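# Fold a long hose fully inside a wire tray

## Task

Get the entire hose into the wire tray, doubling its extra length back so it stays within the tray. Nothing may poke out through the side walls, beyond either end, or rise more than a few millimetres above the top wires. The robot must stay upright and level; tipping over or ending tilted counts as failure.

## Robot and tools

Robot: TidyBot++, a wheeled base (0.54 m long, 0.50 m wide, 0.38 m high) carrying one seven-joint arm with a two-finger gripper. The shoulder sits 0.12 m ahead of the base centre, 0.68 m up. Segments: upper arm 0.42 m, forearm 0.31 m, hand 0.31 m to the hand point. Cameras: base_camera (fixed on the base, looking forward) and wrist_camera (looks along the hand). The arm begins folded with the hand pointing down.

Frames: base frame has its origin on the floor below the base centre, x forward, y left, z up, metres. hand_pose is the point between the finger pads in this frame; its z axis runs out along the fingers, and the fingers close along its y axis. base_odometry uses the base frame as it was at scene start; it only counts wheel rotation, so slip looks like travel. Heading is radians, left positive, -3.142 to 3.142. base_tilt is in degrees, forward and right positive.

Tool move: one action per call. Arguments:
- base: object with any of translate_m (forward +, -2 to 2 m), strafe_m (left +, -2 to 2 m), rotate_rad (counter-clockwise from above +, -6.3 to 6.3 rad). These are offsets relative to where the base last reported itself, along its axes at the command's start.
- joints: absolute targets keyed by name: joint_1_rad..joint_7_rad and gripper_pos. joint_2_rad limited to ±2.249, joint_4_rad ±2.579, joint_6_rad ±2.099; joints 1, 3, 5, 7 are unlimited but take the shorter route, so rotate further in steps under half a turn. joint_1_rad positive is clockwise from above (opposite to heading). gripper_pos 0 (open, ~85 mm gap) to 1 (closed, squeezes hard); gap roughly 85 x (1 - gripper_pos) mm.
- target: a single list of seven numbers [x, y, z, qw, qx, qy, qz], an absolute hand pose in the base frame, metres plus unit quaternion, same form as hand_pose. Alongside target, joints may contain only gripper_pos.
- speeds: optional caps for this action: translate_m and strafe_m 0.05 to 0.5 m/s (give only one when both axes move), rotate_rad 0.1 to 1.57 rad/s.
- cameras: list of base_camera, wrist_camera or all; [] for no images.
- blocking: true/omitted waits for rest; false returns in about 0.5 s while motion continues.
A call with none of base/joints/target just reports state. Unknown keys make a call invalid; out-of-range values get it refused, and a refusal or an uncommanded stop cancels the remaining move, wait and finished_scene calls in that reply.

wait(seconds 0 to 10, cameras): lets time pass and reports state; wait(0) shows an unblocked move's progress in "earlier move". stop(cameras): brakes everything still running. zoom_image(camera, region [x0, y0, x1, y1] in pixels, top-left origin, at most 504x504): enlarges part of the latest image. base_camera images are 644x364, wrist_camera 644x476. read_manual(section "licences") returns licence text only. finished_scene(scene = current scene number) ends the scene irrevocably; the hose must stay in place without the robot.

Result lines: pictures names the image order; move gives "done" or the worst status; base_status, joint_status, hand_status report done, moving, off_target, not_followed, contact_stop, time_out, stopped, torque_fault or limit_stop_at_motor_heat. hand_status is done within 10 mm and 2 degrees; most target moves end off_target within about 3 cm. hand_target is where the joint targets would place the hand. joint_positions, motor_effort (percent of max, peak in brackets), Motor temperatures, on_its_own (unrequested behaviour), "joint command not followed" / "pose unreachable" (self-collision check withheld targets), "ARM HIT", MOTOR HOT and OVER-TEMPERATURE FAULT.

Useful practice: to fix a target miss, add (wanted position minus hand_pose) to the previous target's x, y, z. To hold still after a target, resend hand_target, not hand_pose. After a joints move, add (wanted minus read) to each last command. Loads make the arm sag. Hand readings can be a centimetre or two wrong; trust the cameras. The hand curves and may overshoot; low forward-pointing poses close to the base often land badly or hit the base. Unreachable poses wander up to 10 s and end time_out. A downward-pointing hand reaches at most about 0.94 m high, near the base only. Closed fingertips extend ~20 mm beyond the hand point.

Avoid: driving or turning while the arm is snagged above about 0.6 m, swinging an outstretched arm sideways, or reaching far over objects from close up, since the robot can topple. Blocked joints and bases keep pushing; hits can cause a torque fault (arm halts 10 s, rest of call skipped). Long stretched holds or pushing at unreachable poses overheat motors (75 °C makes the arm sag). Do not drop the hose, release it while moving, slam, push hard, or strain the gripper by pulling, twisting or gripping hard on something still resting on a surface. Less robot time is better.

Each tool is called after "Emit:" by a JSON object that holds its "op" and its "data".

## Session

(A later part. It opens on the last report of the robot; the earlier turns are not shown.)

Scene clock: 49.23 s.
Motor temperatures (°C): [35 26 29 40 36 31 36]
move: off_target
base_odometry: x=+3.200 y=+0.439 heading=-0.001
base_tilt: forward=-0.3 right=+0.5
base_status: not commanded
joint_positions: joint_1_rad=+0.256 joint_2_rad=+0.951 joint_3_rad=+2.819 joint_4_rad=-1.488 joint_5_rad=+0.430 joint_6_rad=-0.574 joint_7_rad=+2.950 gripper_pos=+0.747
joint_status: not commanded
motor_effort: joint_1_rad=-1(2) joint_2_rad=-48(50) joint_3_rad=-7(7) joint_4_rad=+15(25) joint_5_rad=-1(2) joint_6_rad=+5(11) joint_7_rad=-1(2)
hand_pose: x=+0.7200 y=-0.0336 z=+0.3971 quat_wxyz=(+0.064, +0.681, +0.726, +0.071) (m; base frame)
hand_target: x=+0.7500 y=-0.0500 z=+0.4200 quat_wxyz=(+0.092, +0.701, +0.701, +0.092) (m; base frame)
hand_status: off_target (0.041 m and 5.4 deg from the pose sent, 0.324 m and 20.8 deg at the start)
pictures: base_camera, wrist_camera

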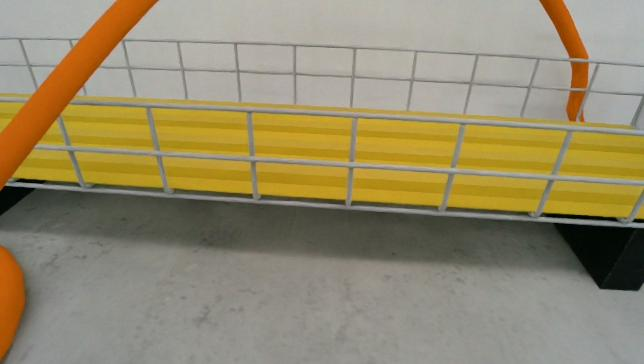

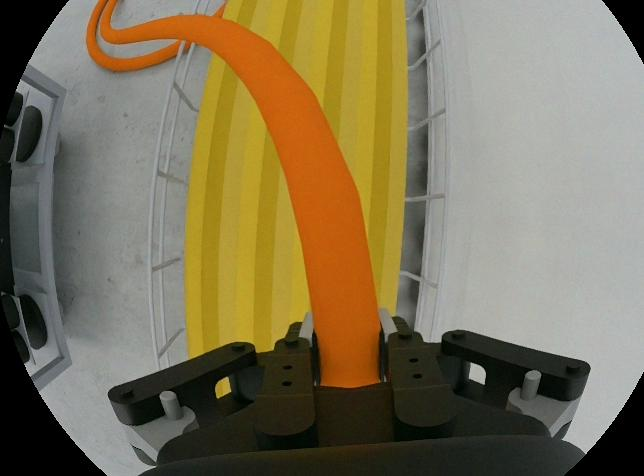

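Emit:
{"op": "move", "data": {"target": [0.80, 0.06, 0.20, 0.0436, 0.7058, 0.7058, 0.0436]}}

Scene clock: 51.23 s.
Motor temperatures (°C): [35 26 29 40 36 31 36]
move: off_target
base_odometry: x=+3.200 y=+0.439 heading=-0.001
base_tilt: forward=-0.3 right=+0.5
base_status: not commanded
joint_positions: joint_1_rad=+0.023 joint_2_rad=+1.462 joint_3_rad=+2.922 joint_4_rad=-0.899 joint_5_rad=+0.406 joint_6_rad=-0.672 joint_7_rad=+2.943 gripper_pos=+0.747
joint_status: not commanded
motor_effort: joint_1_rad=-2(3) joint_2_rad=-52(55) joint_3_rad=-6(7) joint_4_rad=+14(16) joint_5_rad=-2(2) joint_6_rad=+5(6) joint_7_rad=-1(2)
hand_pose: x=+0.8041 y=+0.0298 z=+0.2048 quat_wxyz=(+0.065, +0.672, +0.737, +0.037) (m; base frame)
hand_target: x=+0.8000 y=+0.0600 z=+0.2000 quat_wxyz=(+0.044, +0.706, +0.706, +0.044) (m; base frame)
hand_status: off_target (0.031 m and 5.9 deg from the pose sent, 0.232 m and 5.4 deg at the start)
pictures: base_camera, wrist_camera

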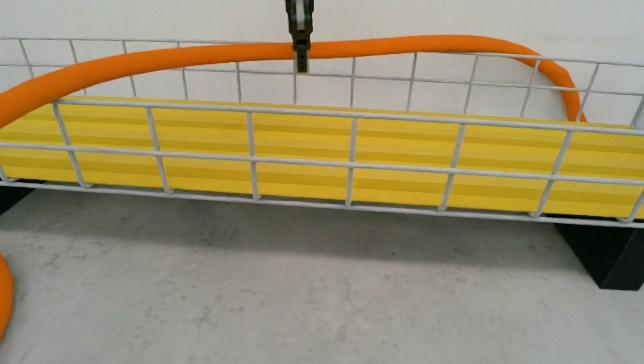

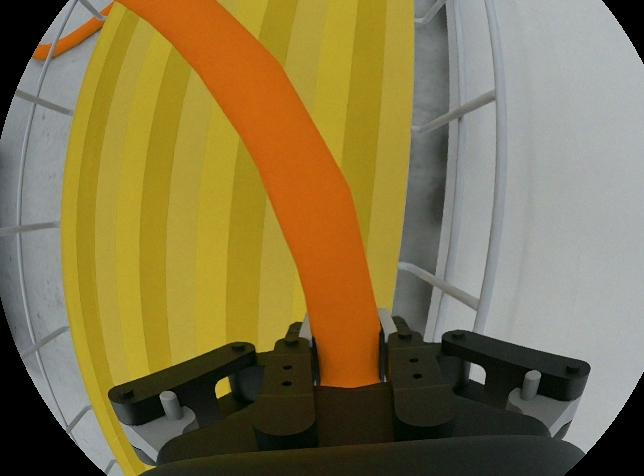

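Emit:
{"op": "move", "data": {"target": [0.775, 0.10, 0.128, 0.0436, 0.736, 0.675, 0.0436]}}

Scene clock: 52.67 s.
Motor temperatures (°C): [35 26 29 40 36 31 36]
move: off_target
base_odometry: x=+3.200 y=+0.439 heading=-0.001
base_tilt: forward=-0.3 right=+0.5
base_status: not commanded
joint_positions: joint_1_rad=-0.065 joint_2_rad=+1.579 joint_3_rad=+2.958 joint_4_rad=-0.858 joint_5_rad=+0.406 joint_6_rad=-0.661 joint_7_rad=+2.772 gripper_pos=+0.747
joint_status: not commanded
motor_effort: joint_1_rad=+0(5) joint_2_rad=-49(52) joint_3_rad=-5(7) joint_4_rad=+13(15) joint_5_rad=-2(4) joint_6_rad=+3(5) joint_7_rad=-2(3)
hand_pose: x=+0.7656 y=+0.0672 z=+0.1355 quat_wxyz=(+0.050, +0.705, +0.707, +0.010) (m; base frame)
hand_target: x=+0.7750 y=+0.1000 z=+0.1280 quat_wxyz=(+0.044, +0.736, +0.675, +0.044) (m; base frame)
hand_status: off_target (0.035 m and 6.5 deg from the pose sent, 0.108 m and 10.5 deg at the start)
pictures: base_camera, wrist_camera

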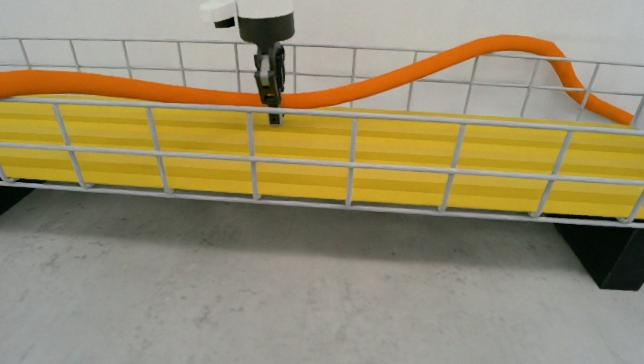

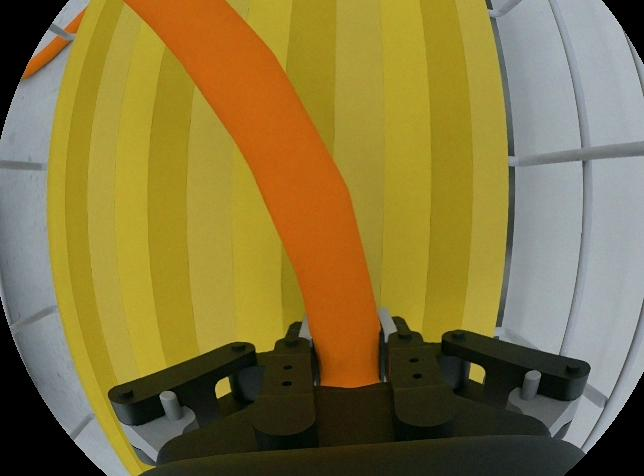

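Emit:
{"op": "move", "data": {"base": {"strafe_m": 0.15}, "speeds": {"strafe_m": 0.2}}}

Scene clock: 54.50 s.
Motor temperatures (°C): [35 26 29 40 36 31 36]
move: done
base_odometry: x=+3.201 y=+0.590 heading=-0.001
base_tilt: forward=-0.3 right=+0.5
base_status: done
joint_positions: joint_1_rad=-0.079 joint_2_rad=+1.584 joint_3_rad=+2.963 joint_4_rad=-0.858 joint_5_rad=+0.405 joint_6_rad=-0.661 joint_7_rad=+2.763 gripper_pos=+0.747
joint_status: not commanded
motor_effort: joint_1_rad=+0(6) joint_2_rad=-49(52) joint_3_rad=-4(7) joint_4_rad=+12(14) joint_5_rad=-1(3) joint_6_rad=+3(4) joint_7_rad=-1(3)
hand_pose: x=+0.7621 y=+0.0738 z=+0.1322 quat_wxyz=(+0.050, +0.703, +0.709, +0.007) (m; base frame)
hand_target: x=+0.7750 y=+0.1000 z=+0.1280 quat_wxyz=(+0.044, +0.736, +0.675, +0.044) (m; base frame)
hand_status: not commanded
pictures: base_camera, wrist_camera

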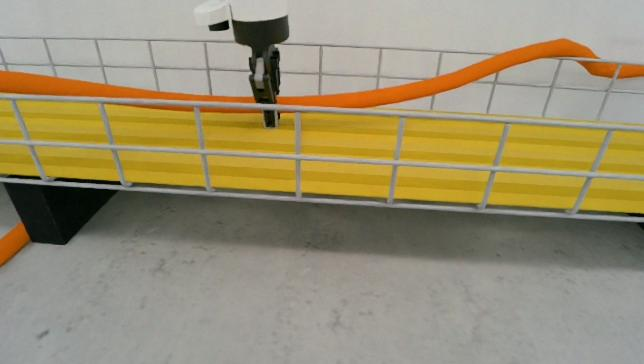

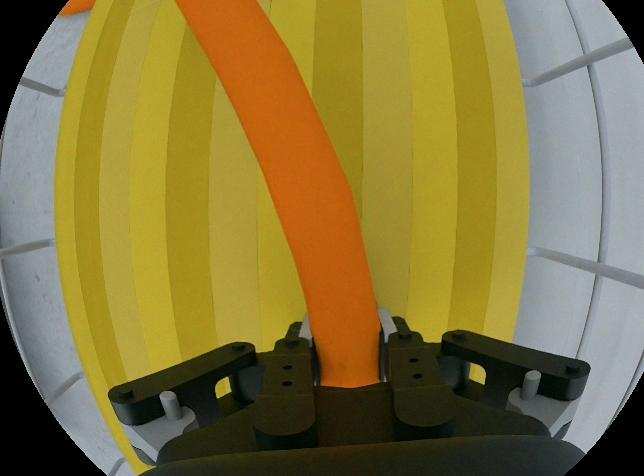

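Emit:
{"op": "zoom_image", "data": {"camera": "base_camera", "region": [440, 20, 644, 150]}}

Scaled by 2.471.

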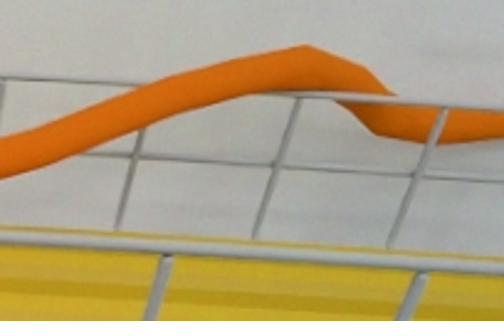

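Emit:
{"op": "move", "data": {"target": [0.68, 0.10, 0.52, 0.1057, 0.781, 0.600, 0.1377]}}

Scene clock: 57.33 s.
Motor temperatures (°C): [35 26 29 40 36 31 36]
move: off_target
base_odometry: x=+3.201 y=+0.590 heading=-0.001
base_tilt: forward=-0.3 right=+0.5
base_status: not commanded
joint_positions: joint_1_rad=-0.079 joint_2_rad=+0.660 joint_3_rad=+2.929 joint_4_rad=-1.729 joint_5_rad=+0.405 joint_6_rad=-0.588 joint_7_rad=+2.382 gripper_pos=+0.747
joint_status: not commanded
motor_effort: joint_1_rad=+2(3) joint_2_rad=-42(56) joint_3_rad=-2(5) joint_4_rad=+17(18) joint_5_rad=+1(1) joint_6_rad=+4(5) joint_7_rad=-1(3)
hand_pose: x=+0.6466 y=+0.0908 z=+0.4873 quat_wxyz=(+0.086, +0.771, +0.627, +0.074) (m; base frame)
hand_target: x=+0.6800 y=+0.1000 z=+0.5200 quat_wxyz=(+0.106, +0.781, +0.600, +0.138) (m; base frame)
hand_status: off_target (0.048 m and 8.3 deg from the pose sent, 0.397 m and 22.4 deg at the start)
pictures: base_camera, wrist_camera

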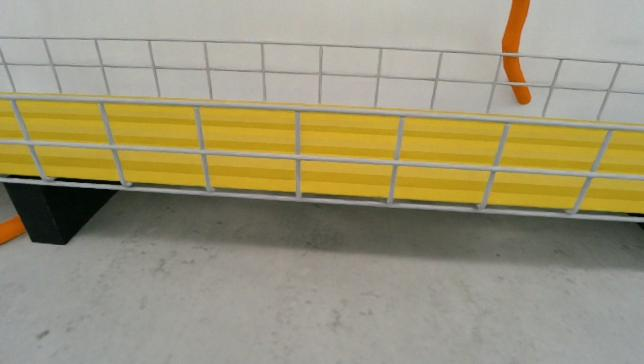

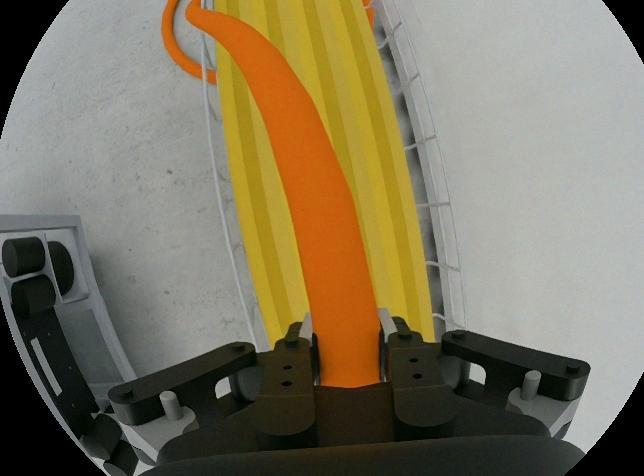

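Emit:
{"op": "zoom_image", "data": {"camera": "base_camera", "region": [440, 0, 644, 130]}}

Scaled by 2.471.

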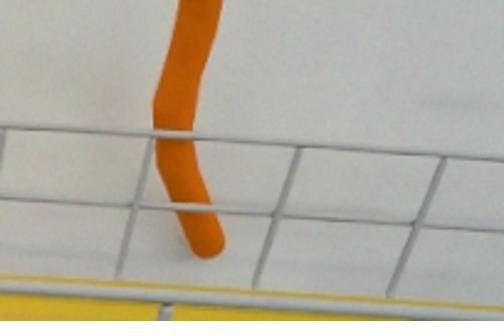

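Emit:
{"op": "move", "data": {"target": [0.62, 0.10, 0.74, 0.0734, 0.892, 0.416, 0.157]}}

Scene clock: 59.80 s.
Motor temperatures (°C): [35 26 29 40 36 31 36]
move: off_target
base_odometry: x=+3.201 y=+0.590 heading=-0.001
base_tilt: forward=-0.4 right=+0.6
base_status: not commanded
joint_positions: joint_1_rad=-0.123 joint_2_rad=+0.277 joint_3_rad=+2.972 joint_4_rad=-1.569 joint_5_rad=+0.178 joint_6_rad=-1.026 joint_7_rad=+2.195 gripper_pos=+0.747
joint_status: not commanded
motor_effort: joint_1_rad=+2(4) joint_2_rad=-35(45) joint_3_rad=+1(2) joint_4_rad=+24(24) joint_5_rad=+3(3) joint_6_rad=+7(7) joint_7_rad=-2(2)
hand_pose: x=+0.6114 y=+0.0963 z=+0.7050 quat_wxyz=(+0.081, +0.874, +0.463, +0.124) (m; base frame)
hand_target: x=+0.6200 y=+0.1000 z=+0.7400 quat_wxyz=(+0.073, +0.893, +0.416, +0.157) (m; base frame)
hand_status: off_target (0.036 m and 7.0 deg from the pose sent, 0.254 m and 29.6 deg at the start)
pictures: base_camera, wrist_camera

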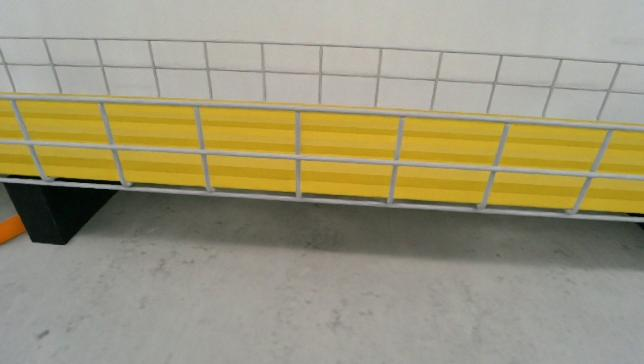

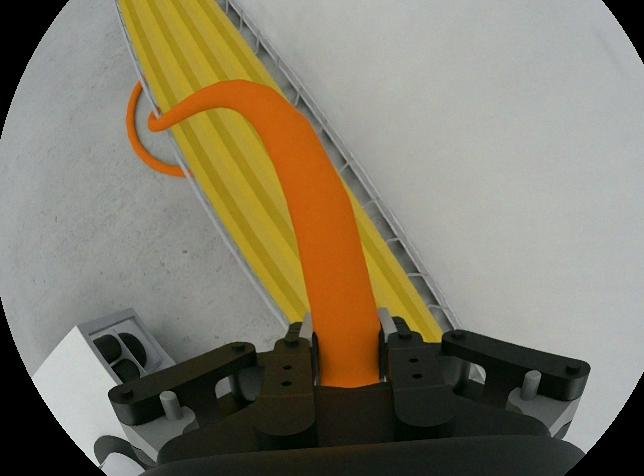

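Emit:
{"op": "move", "data": {"target": [0.70, 0.10, 0.54, 0.0734, 0.892, 0.416, 0.157], "cameras": ["base_camera"]}}

Scene clock: 61.43 s.
Motor temperatures (°C): [35 26 29 39 36 31 36]
move: off_target
base_odometry: x=+3.201 y=+0.589 heading=-0.001
base_tilt: forward=-0.3 right=+0.5
base_status: not commanded
joint_positions: joint_1_rad=-0.123 joint_2_rad=+0.632 joint_3_rad=+2.992 joint_4_rad=-1.645 joint_5_rad=+0.225 joint_6_rad=-0.663 joint_7_rad=+2.100 gripper_pos=+0.747
joint_status: not commanded
motor_effort: joint_1_rad=+2(3) joint_2_rad=-42(46) joint_3_rad=-1(1) joint_4_rad=+19(23) joint_5_rad=+0(3) joint_6_rad=+5(7) joint_7_rad=-2(2)
hand_pose: x=+0.6618 y=+0.1075 z=+0.5171 quat_wxyz=(+0.049, +0.889, +0.444, +0.100) (m; base frame)
hand_target: x=+0.7000 y=+0.1000 z=+0.5400 quat_wxyz=(+0.073, +0.893, +0.416, +0.157) (m; base frame)
hand_status: off_target (0.045 m and 7.8 deg from the pose sent, 0.187 m and 7.0 deg at the start)
pictures: base_camera

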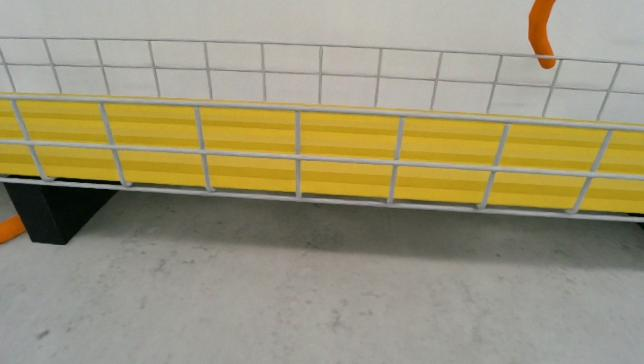

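Emit:
{"op": "zoom_image", "data": {"camera": "base_camera", "region": [480, 0, 644, 110]}}

Scaled by 3.073.

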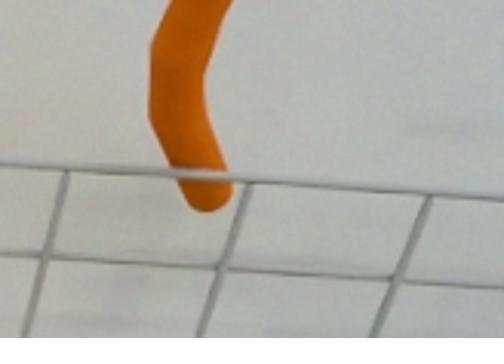

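Emit:
{"op": "move", "data": {"target": [0.57, 0.10, 0.62, 0.0225, 0.962, 0.258, 0.084], "cameras": ["base_camera"]}}

Emit:
{"op": "move", "data": {"target": [0.58, 0.10, 0.48, 0.0225, 0.962, 0.258, 0.084]}}

Scene clock: 63.07 s.
Motor temperatures (°C): [35 26 29 39 36 31 36]
move: off_target
base_odometry: x=+3.201 y=+0.589 heading=-0.001
base_tilt: forward=-0.4 right=+0.5
base_status: not commanded
joint_positions: joint_1_rad=-0.157 joint_2_rad=+0.366 joint_3_rad=+3.006 joint_4_rad=-1.758 joint_5_rad=+0.136 joint_6_rad=-0.860 joint_7_rad=+1.853 gripper_pos=+0.747
joint_status: not commanded
motor_effort: joint_1_rad=+2(4) joint_2_rad=-35(44) joint_3_rad=+1(2) joint_4_rad=+20(20) joint_5_rad=+2(2) joint_6_rad=+5(6) joint_7_rad=-2(3)
hand_pose: x=+0.5746 y=+0.1051 z=+0.6046 quat_wxyz=(+0.031, +0.945, +0.315, +0.081) (m; base frame)
hand_target: x=+0.5700 y=+0.1000 z=+0.6200 quat_wxyz=(+0.023, +0.962, +0.258, +0.084) (m; base frame)
hand_status: off_target (0.017 m and 6.8 deg from the pose sent, 0.138 m and 23.3 deg at the start)
pictures: base_camera

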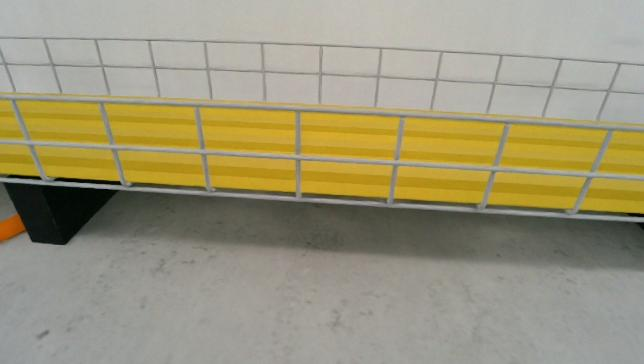

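Scene clock: 64.63 s.
Motor temperatures (°C): [35 26 29 39 36 31 36]
move: off_target
base_odometry: x=+3.201 y=+0.589 heading=-0.001
base_tilt: forward=-0.4 right=+0.5
base_status: not commanded
joint_positions: joint_1_rad=-0.180 joint_2_rad=+0.587 joint_3_rad=+3.051 joint_4_rad=-1.916 joint_5_rad=+0.136 joint_6_rad=-0.568 joint_7_rad=+1.791 gripper_pos=+0.747
joint_status: not commanded
motor_effort: joint_1_rad=+2(4) joint_2_rad=-35(39) joint_3_rad=+0(2) joint_4_rad=+12(20) joint_5_rad=-1(2) joint_6_rad=+3(5) joint_7_rad=-2(3)
hand_pose: x=+0.5506 y=+0.1018 z=+0.4707 quat_wxyz=(+0.013, +0.957, +0.288, +0.038) (m; base frame)
hand_target: x=+0.5800 y=+0.1000 z=+0.4800 quat_wxyz=(+0.023, +0.962, +0.258, +0.084) (m; base frame)
hand_status: off_target (0.031 m and 6.4 deg from the pose sent, 0.125 m and 6.8 deg at the start)
pictures: base_camera, wrist_camera

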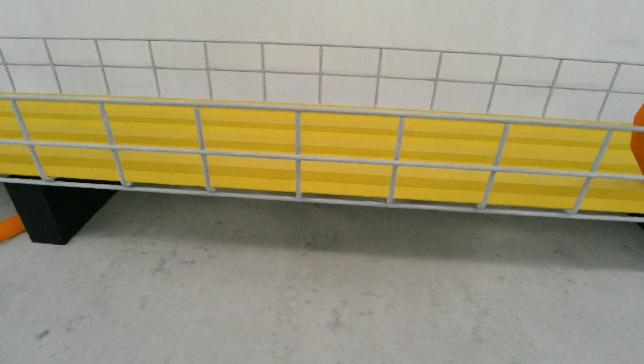

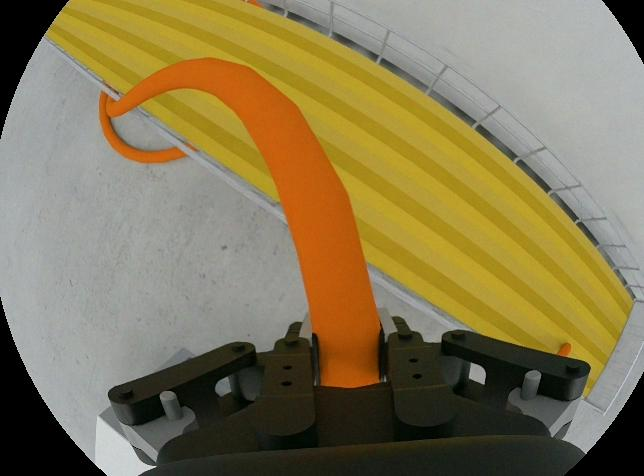

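Emit:
{"op": "zoom_image", "data": {"camera": "wrist_camera", "region": [200, 0, 330, 60]}}

Emit:
{"op": "zoom_image", "data": {"camera": "wrist_camera", "region": [520, 300, 644, 420]}}

Emit:
{"op": "zoom_image", "data": {"camera": "wrist_camera", "region": [60, 40, 220, 180]}}

Scaled by 3.877.

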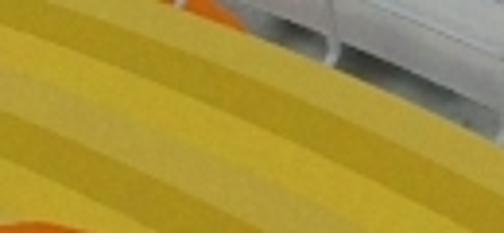

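Scaled by 4.065.

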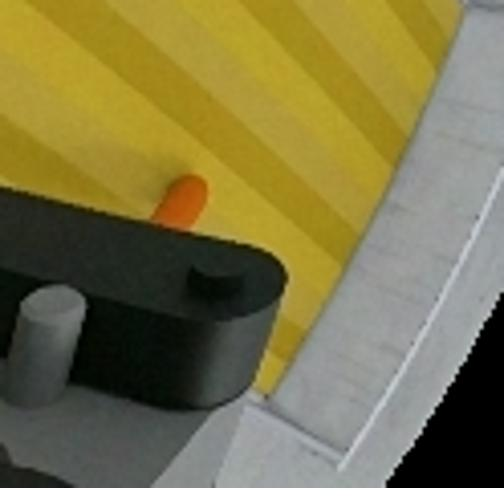

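Scaled by 3.150.

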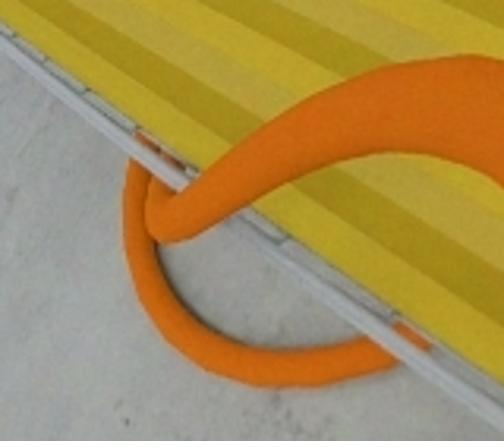

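Emit:
{"op": "move", "data": {"target": [0.66, 0.10, 0.36, 0.0333, 0.920, 0.381, 0.080]}}

Scene clock: 66.63 s.
Motor temperatures (°C): [35 26 29 39 36 31 36]
move: off_target
base_odometry: x=+3.201 y=+0.589 heading=-0.001
base_tilt: forward=-0.4 right=+0.5
base_status: not commanded
joint_positions: joint_1_rad=-0.180 joint_2_rad=+0.932 joint_3_rad=+3.051 joint_4_rad=-1.718 joint_5_rad=+0.241 joint_6_rad=-0.462 joint_7_rad=+1.878 gripper_pos=+0.747
joint_status: not commanded
motor_effort: joint_1_rad=+2(3) joint_2_rad=-43(45) joint_3_rad=-1(1) joint_4_rad=+12(14) joint_5_rad=-2(2) joint_6_rad=+3(4) joint_7_rad=-3(3)
hand_pose: x=+0.6057 y=+0.1086 z=+0.3466 quat_wxyz=(+0.020, +0.929, +0.368, +0.019) (m; base frame)
hand_target: x=+0.6600 y=+0.1000 z=+0.3600 quat_wxyz=(+0.033, +0.920, +0.381, +0.080) (m; base frame)
hand_status: off_target (0.057 m and 7.4 deg from the pose sent, 0.156 m and 12.6 deg at the start)
pictures: base_camera, wrist_camera

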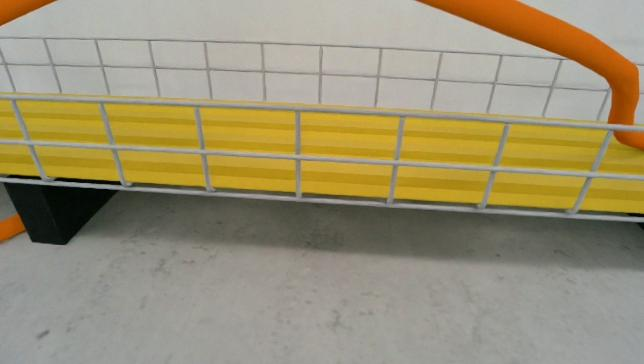

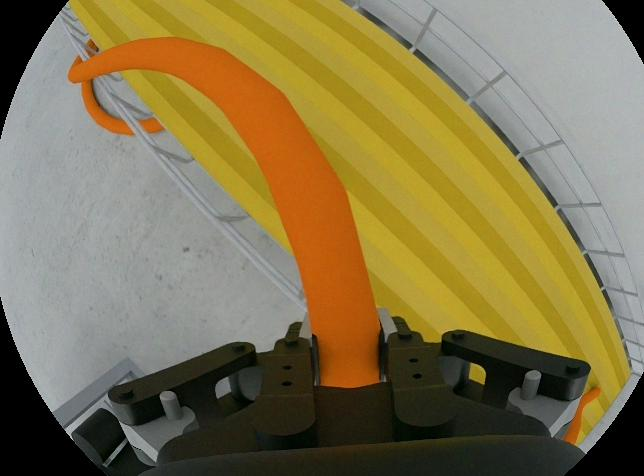

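Emit:
{"op": "move", "data": {"base": {"strafe_m": 0.15}, "speeds": {"strafe_m": 0.15}, "target": [0.73, 0.10, 0.24, 0.031, 0.8, 0.599, 0.042]}}

Scene clock: 68.83 s.
Motor temperatures (°C): [35 26 29 39 36 31 36]
move: off_target
base_odometry: x=+3.201 y=+0.740 heading=-0.001
base_tilt: forward=-0.3 right=+0.6
base_status: done
joint_positions: joint_1_rad=-0.102 joint_2_rad=+1.294 joint_3_rad=+2.962 joint_4_rad=-1.278 joint_5_rad=+0.347 joint_6_rad=-0.522 joint_7_rad=+2.377 gripper_pos=+0.747
joint_status: not commanded
motor_effort: joint_1_rad=+1(2) joint_2_rad=-51(52) joint_3_rad=-4(5) joint_4_rad=+13(14) joint_5_rad=-2(2) joint_6_rad=+4(5) joint_7_rad=-2(3)
hand_pose: x=+0.7063 y=+0.1168 z=+0.2284 quat_wxyz=(+0.017, +0.811, +0.584, +0.035) (m; base frame)
hand_target: x=+0.7300 y=+0.1000 z=+0.2400 quat_wxyz=(+0.031, +0.799, +0.599, +0.042) (m; base frame)
hand_status: off_target (0.031 m and 2.8 deg from the pose sent, 0.164 m and 30.6 deg at the start)
pictures: base_camera, wrist_camera

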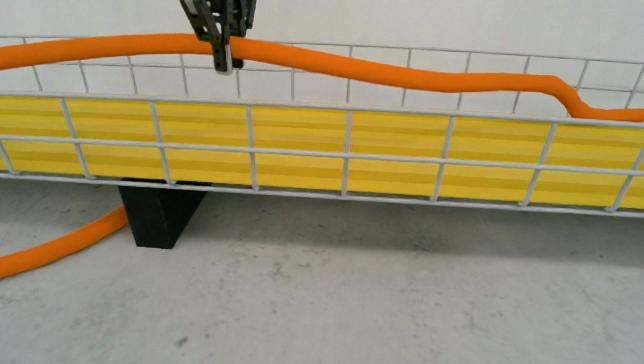

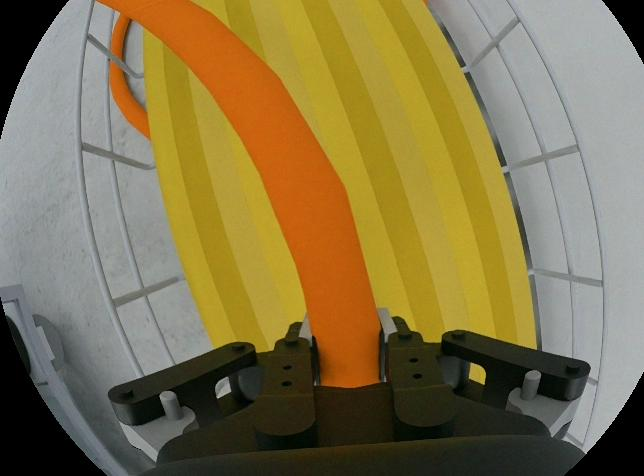

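Emit:
{"op": "zoom_image", "data": {"camera": "base_camera", "region": [440, 20, 644, 150]}}

Emit:
{"op": "zoom_image", "data": {"camera": "wrist_camera", "region": [380, 0, 480, 60]}}

Scaled by 2.471.

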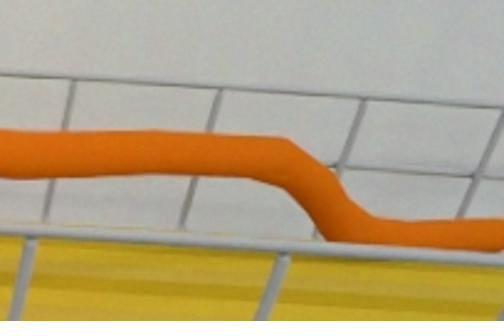

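Scaled by 5.040.

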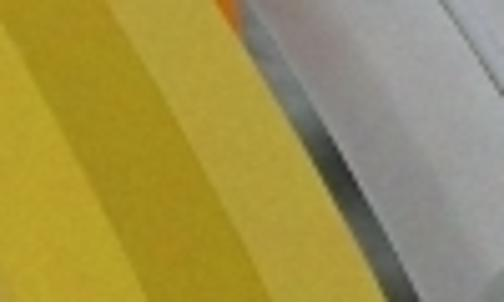

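Emit:
{"op": "move", "data": {"base": {"strafe_m": 0.06}, "speeds": {"strafe_m": 0.1}, "target": [0.78, 0.09, 0.122, 0.015, 0.72, 0.69, 0.03]}}

Scene clock: 71.17 s.
Motor temperatures (°C): [35 27 29 39 36 31 36]
move: off_target
base_odometry: x=+3.201 y=+0.800 heading=-0.001
base_tilt: forward=-0.4 right=+0.5
base_status: done
joint_positions: joint_1_rad=-0.086 joint_2_rad=+1.628 joint_3_rad=+2.942 joint_4_rad=-0.728 joint_5_rad=+0.295 joint_6_rad=-0.731 joint_7_rad=+2.823 gripper_pos=+0.747
joint_status: not commanded
motor_effort: joint_1_rad=+5(6) joint_2_rad=-50(57) joint_3_rad=+0(6) joint_4_rad=+16(17) joint_5_rad=+2(2) joint_6_rad=+6(9) joint_7_rad=-2(3)
hand_pose: x=+0.7786 y=+0.1003 z=+0.1317 quat_wxyz=(+0.022, +0.720, +0.693, +0.030) (m; base frame)
hand_target: x=+0.7800 y=+0.0900 z=+0.1220 quat_wxyz=(+0.015, +0.722, +0.692, +0.030) (m; base frame)
hand_status: off_target (0.014 m and 0.9 deg from the pose sent, 0.132 m and 16.1 deg at the start)
pictures: base_camera, wrist_camera

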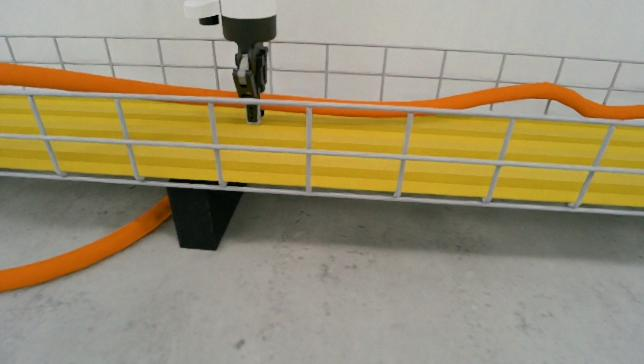

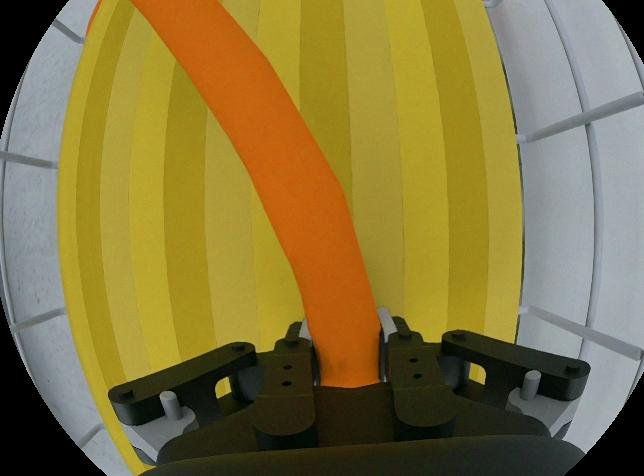

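Emit:
{"op": "move", "data": {"joints": {"gripper_pos": 0.35}}}

Emit:
{"op": "move", "data": {"target": [0.70, 0.0, 0.62, 0.0, 0.7071, 0.7071, 0.0]}}

Scene clock: 72.20 s.
Motor temperatures (°C): [35 27 28 39 36 31 36]
move: done
base_odometry: x=+3.201 y=+0.800 heading=-0.002
base_tilt: forward=-0.3 right=+0.5
base_status: not commanded
joint_positions: joint_1_rad=-0.080 joint_2_rad=+1.637 joint_3_rad=+2.947 joint_4_rad=-0.712 joint_5_rad=+0.294 joint_6_rad=-0.731 joint_7_rad=+2.824 gripper_pos=+0.350
joint_status: all done
motor_effort: joint_1_rad=+0(5) joint_2_rad=-51(52) joint_3_rad=-4(4) joint_4_rad=+14(16) joint_5_rad=+0(1) joint_6_rad=+2(6) joint_7_rad=+1(2)
hand_pose: x=+0.7830 y=+0.0937 z=+0.1296 quat_wxyz=(+0.026, +0.722, +0.691, +0.031) (m; base frame)
hand_target: x=+0.7800 y=+0.0900 z=+0.1220 quat_wxyz=(+0.015, +0.722, +0.692, +0.030) (m; base frame)
hand_status: not commanded
pictures: base_camera, wrist_camera

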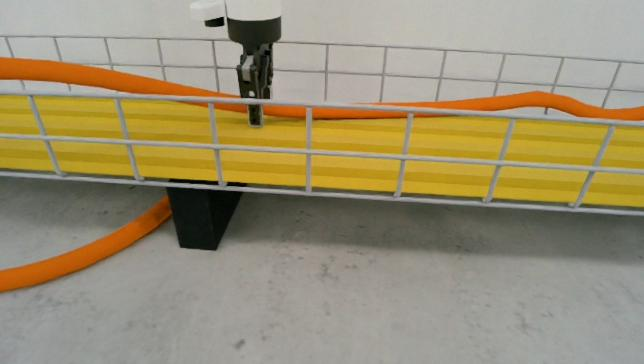

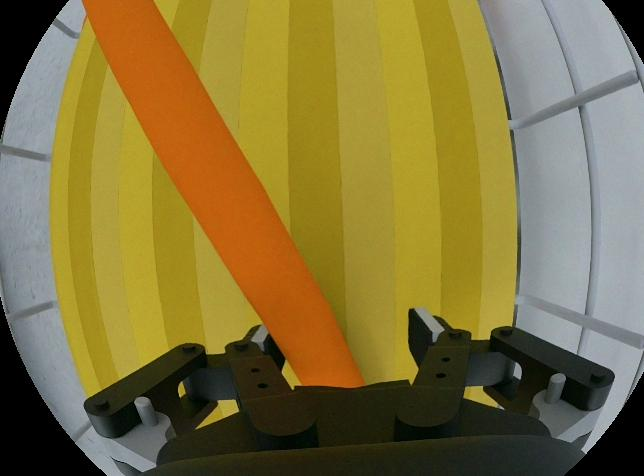

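Scene clock: 74.40 s.
Motor temperatures (°C): [35 27 28 39 36 31 36]
move: off_target
base_odometry: x=+3.201 y=+0.800 heading=-0.002
base_tilt: forward=-0.4 right=+0.5
base_status: not commanded
joint_positions: joint_1_rad=+0.096 joint_2_rad=+0.743 joint_3_rad=+2.899 joint_4_rad=-1.056 joint_5_rad=+0.222 joint_6_rad=-1.297 joint_7_rad=+2.976 gripper_pos=+0.350
joint_status: not commanded
motor_effort: joint_1_rad=-1(4) joint_2_rad=-43(58) joint_3_rad=-3(4) joint_4_rad=+17(17) joint_5_rad=+0(1) joint_6_rad=+1(3) joint_7_rad=+0(1)
hand_pose: x=+0.7272 y=-0.0032 z=+0.6180 quat_wxyz=(+0.041, +0.718, +0.695, +0.010) (m; base frame)
hand_target: x=+0.7000 y=+0.0000 z=+0.6200 quat_wxyz=(+0.000, +0.707, +0.707, +0.000) (m; base frame)
hand_status: off_target (0.027 m and 5.1 deg from the pose sent, 0.506 m and 5.3 deg at the start)
pictures: base_camera, wrist_camera

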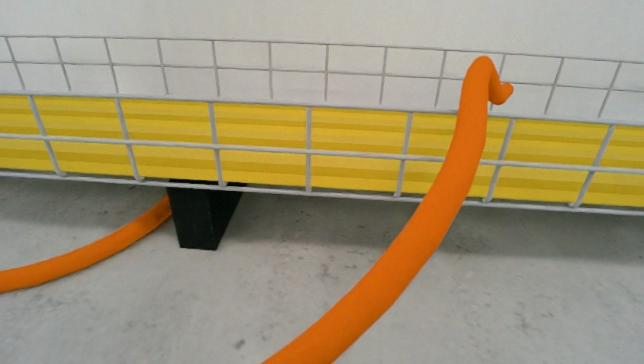

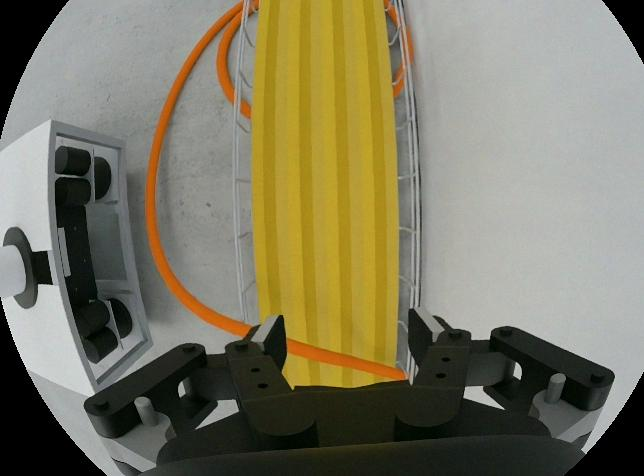

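Emit:
{"op": "move", "data": {"base": {"translate_m": -0.42}, "target": [0.60, 0.0, 0.62, 0.0, 0.7071, 0.7071, 0.0]}}

Scene clock: 78.77 s.
Motor temperatures (°C): [35 27 28 39 36 31 36]
move: off_target
base_odometry: x=+2.781 y=+0.801 heading=-0.002
base_tilt: forward=-0.4 right=+0.6
base_status: done
joint_positions: joint_1_rad=+0.169 joint_2_rad=+0.504 joint_3_rad=+2.856 joint_4_rad=-1.479 joint_5_rad=+0.201 joint_6_rad=-1.228 joint_7_rad=+2.977 gripper_pos=+0.350
joint_status: not commanded
motor_effort: joint_1_rad=+0(1) joint_2_rad=-33(44) joint_3_rad=-3(4) joint_4_rad=+14(16) joint_5_rad=+0(1) joint_6_rad=+0(1) joint_7_rad=+0(1)
hand_pose: x=+0.5914 y=-0.0099 z=+0.6217 quat_wxyz=(+0.006, +0.709, +0.705, -0.034) (m; base frame)
hand_target: x=+0.6000 y=+0.0000 z=+0.6200 quat_wxyz=(+0.000, +0.707, +0.707, +0.000) (m; base frame)
hand_status: off_target (0.013 m and 4.0 deg from the pose sent, 0.127 m and 5.1 deg at the start)
pictures: base_camera, wrist_camera

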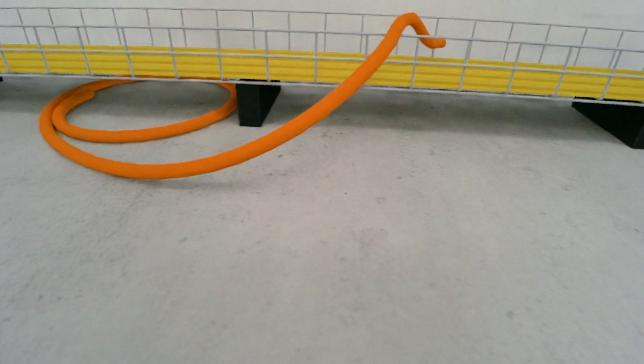

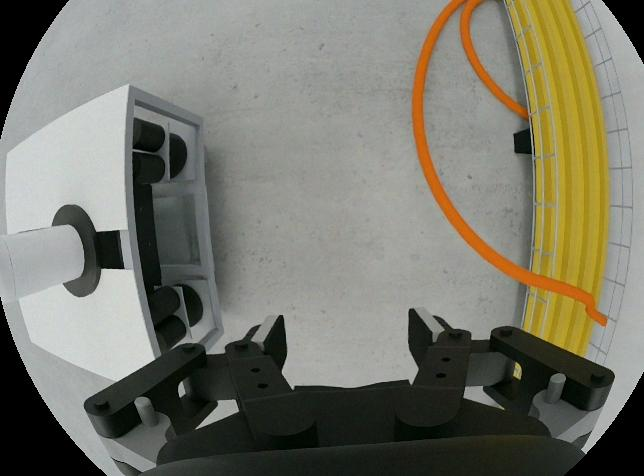

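Emit:
{"op": "move", "data": {}}

Scene clock: 79.40 s.
Motor temperatures (°C): [35 27 28 39 35 31 36]
base_odometry: x=+2.781 y=+0.801 heading=-0.002
base_tilt: forward=-0.4 right=+0.5
base_status: done
joint_positions: joint_1_rad=+0.169 joint_2_rad=+0.504 joint_3_rad=+2.856 joint_4_rad=-1.479 joint_5_rad=+0.201 joint_6_rad=-1.228 joint_7_rad=+2.977 gripper_pos=+0.350
joint_status: not commanded
motor_effort: joint_1_rad=-1(1) joint_2_rad=-33(44) joint_3_rad=-3(4) joint_4_rad=+14(16) joint_5_rad=+0(1) joint_6_rad=+0(1) joint_7_rad=+0(1)
hand_pose: x=+0.5914 y=-0.0099 z=+0.6217 quat_wxyz=(+0.006, +0.709, +0.705, -0.034) (m; base frame)
hand_target: x=+0.6000 y=+0.0000 z=+0.6200 quat_wxyz=(+0.000, +0.707, +0.707, +0.000) (m; base frame)
hand_status: off_target (0.013 m and 4.0 deg from the pose sent, 0.127 m and 5.1 deg at the start)
pictures: base_camera, wrist_camera

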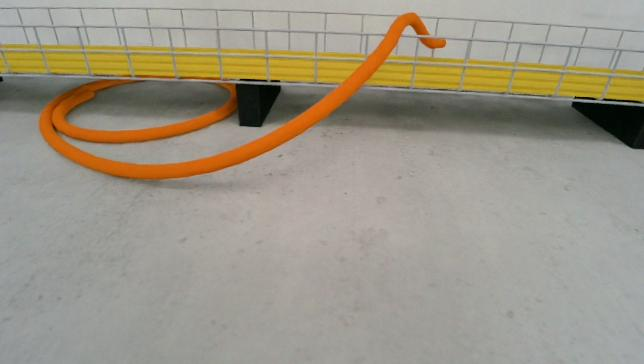

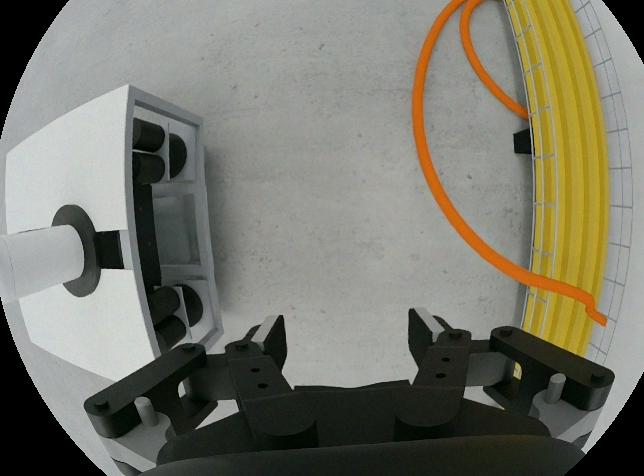

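Emit:
{"op": "move", "data": {"base": {"translate_m": 0.36}, "target": [0.55, 0.0, 0.55, 0, 0.7071, 0.7071, 0]}}

Scene clock: 82.63 s.
Motor temperatures (°C): [35 27 28 39 35 31 36]
move: off_target
base_odometry: x=+3.141 y=+0.800 heading=-0.001
base_tilt: forward=-0.4 right=+0.5
base_status: done
joint_positions: joint_1_rad=+0.223 joint_2_rad=+0.497 joint_3_rad=+2.804 joint_4_rad=-1.769 joint_5_rad=+0.201 joint_6_rad=-0.960 joint_7_rad=+2.977 gripper_pos=+0.350
joint_status: not commanded
motor_effort: joint_1_rad=+0(1) joint_2_rad=-30(35) joint_3_rad=-3(4) joint_4_rad=+12(15) joint_5_rad=+0(1) joint_6_rad=+0(1) joint_7_rad=+1(1)
hand_pose: x=+0.5389 y=+0.0036 z=+0.5499 quat_wxyz=(-0.014, +0.694, +0.720, -0.021) (m; base frame)
hand_target: x=+0.5500 y=+0.0000 z=+0.5500 quat_wxyz=(+0.000, +0.707, +0.707, +0.000) (m; base frame)
hand_status: off_target (0.012 m and 3.5 deg from the pose sent, 0.083 m and 4.0 deg at the start)
pictures: base_camera, wrist_camera

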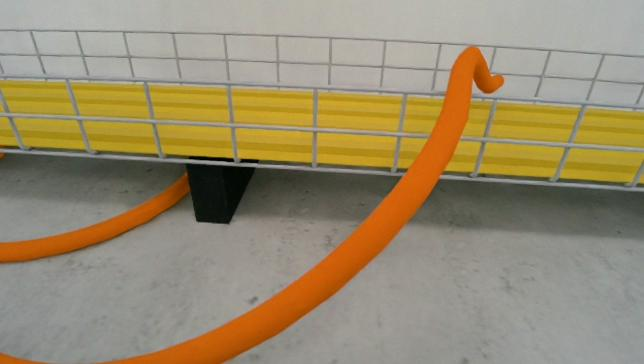

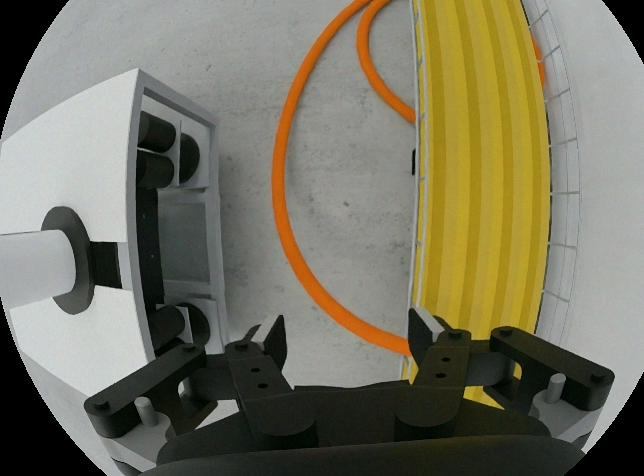

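Emit:
{"op": "move", "data": {"target": [0.475, -0.075, 0.2, 0, 0.4384, 0.8988, 0], "cameras": ["wrist_camera"]}}

Scene clock: 85.40 s.
Motor temperatures (°C): [35 27 28 39 35 31 36]
move: off_target
base_odometry: x=+3.141 y=+0.800 heading=-0.001
base_tilt: forward=-0.4 right=+0.6
base_status: not commanded
joint_positions: joint_1_rad=+0.093 joint_2_rad=+1.213 joint_3_rad=+3.312 joint_4_rad=-2.000 joint_5_rad=+0.972 joint_6_rad=+0.146 joint_7_rad=+2.977 gripper_pos=+0.350
joint_status: not commanded
motor_effort: joint_1_rad=+0(2) joint_2_rad=-35(39) joint_3_rad=+1(4) joint_4_rad=-1(13) joint_5_rad=+0(1) joint_6_rad=+0(1) joint_7_rad=+0(1)
hand_pose: x=+0.4873 y=-0.0945 z=+0.2066 quat_wxyz=(+0.014, +0.444, +0.896, -0.016) (m; base frame)
hand_target: x=+0.4750 y=-0.0750 z=+0.2000 quat_wxyz=(+0.000, +0.438, +0.899, +0.000) (m; base frame)
hand_status: off_target (0.024 m and 2.5 deg from the pose sent, 0.364 m and 36.0 deg at the start)
pictures: wrist_camera

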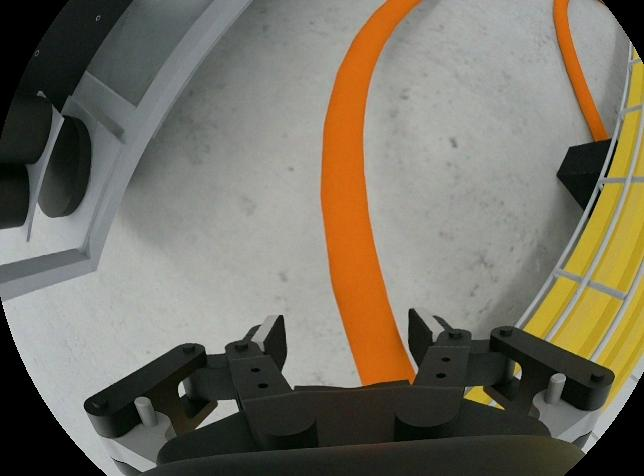

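Emit:
{"op": "move", "data": {"target": [0.482, -0.072, 0.06, 0, 0.3746, 0.9272, 0], "joints": {"gripper_pos": 0.2}, "cameras": ["wrist_camera"]}}

Emit:
{"op": "move", "data": {"target": [0.482, -0.072, 0.022, 0, 0.3746, 0.9272, 0], "cameras": ["wrist_camera"]}}

Scene clock: 87.17 s.
Motor temperatures (°C): [35 27 28 39 35 31 36]
move: off_target
base_odometry: x=+3.141 y=+0.800 heading=-0.001
base_tilt: forward=-0.3 right=+0.5
base_status: not commanded
joint_positions: joint_1_rad=+0.002 joint_2_rad=+1.573 joint_3_rad=+3.387 joint_4_rad=-1.768 joint_5_rad=+0.972 joint_6_rad=+0.263 joint_7_rad=+2.977 gripper_pos=+0.200
joint_status: all done
motor_effort: joint_1_rad=-1(2) joint_2_rad=-36(36) joint_3_rad=+3(3) joint_4_rad=-1(3) joint_5_rad=+0(1) joint_6_rad=+0(0) joint_7_rad=+0(1)
hand_pose: x=+0.4620 y=-0.0838 z=+0.0680 quat_wxyz=(-0.017, +0.386, +0.922, -0.022) (m; base frame)
hand_target: x=+0.4820 y=-0.0720 z=+0.0600 quat_wxyz=(+0.000, +0.375, +0.927, +0.000) (m; base frame)
hand_status: off_target (0.025 m and 3.5 deg from the pose sent, 0.148 m and 9.0 deg at the start)
pictures: wrist_camera

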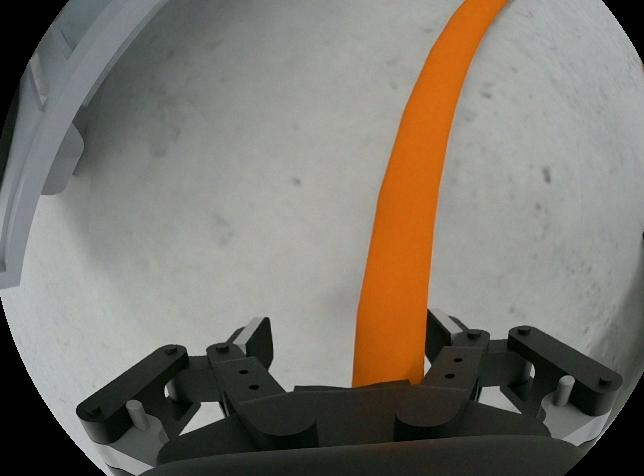

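Scene clock: 88.33 s.
Motor temperatures (°C): [35 27 28 39 35 31 36]
move: off_target
base_odometry: x=+3.141 y=+0.800 heading=-0.001
base_tilt: forward=-0.3 right=+0.5
base_status: not commanded
joint_positions: joint_1_rad=+0.002 joint_2_rad=+1.664 joint_3_rad=+3.387 joint_4_rad=-1.667 joint_5_rad=+0.972 joint_6_rad=+0.263 joint_7_rad=+2.977 gripper_pos=+0.200
joint_status: not commanded
motor_effort: joint_1_rad=+0(1) joint_2_rad=-36(37) joint_3_rad=+3(3) joint_4_rad=-2(3) joint_5_rad=+0(1) joint_6_rad=+0(1) joint_7_rad=+0(1)
hand_pose: x=+0.4660 y=-0.0850 z=+0.0292 quat_wxyz=(-0.013, +0.375, +0.927, -0.021) (m; base frame)
hand_target: x=+0.4820 y=-0.0720 z=+0.0220 quat_wxyz=(+0.000, +0.375, +0.927, +0.000) (m; base frame)
hand_status: off_target (0.022 m and 2.8 deg from the pose sent, 0.052 m and 3.5 deg at the start)
pictures: wrist_camera

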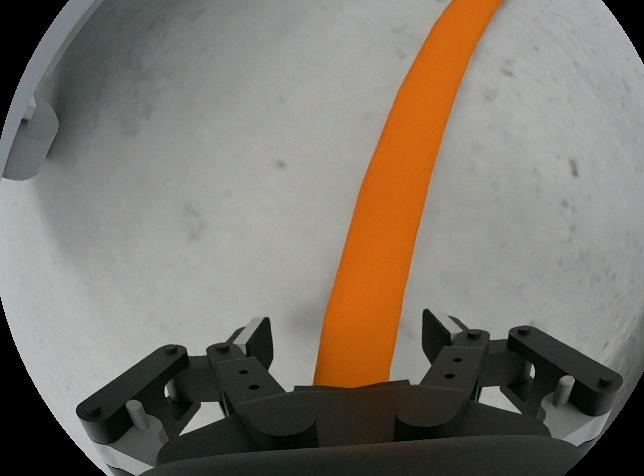

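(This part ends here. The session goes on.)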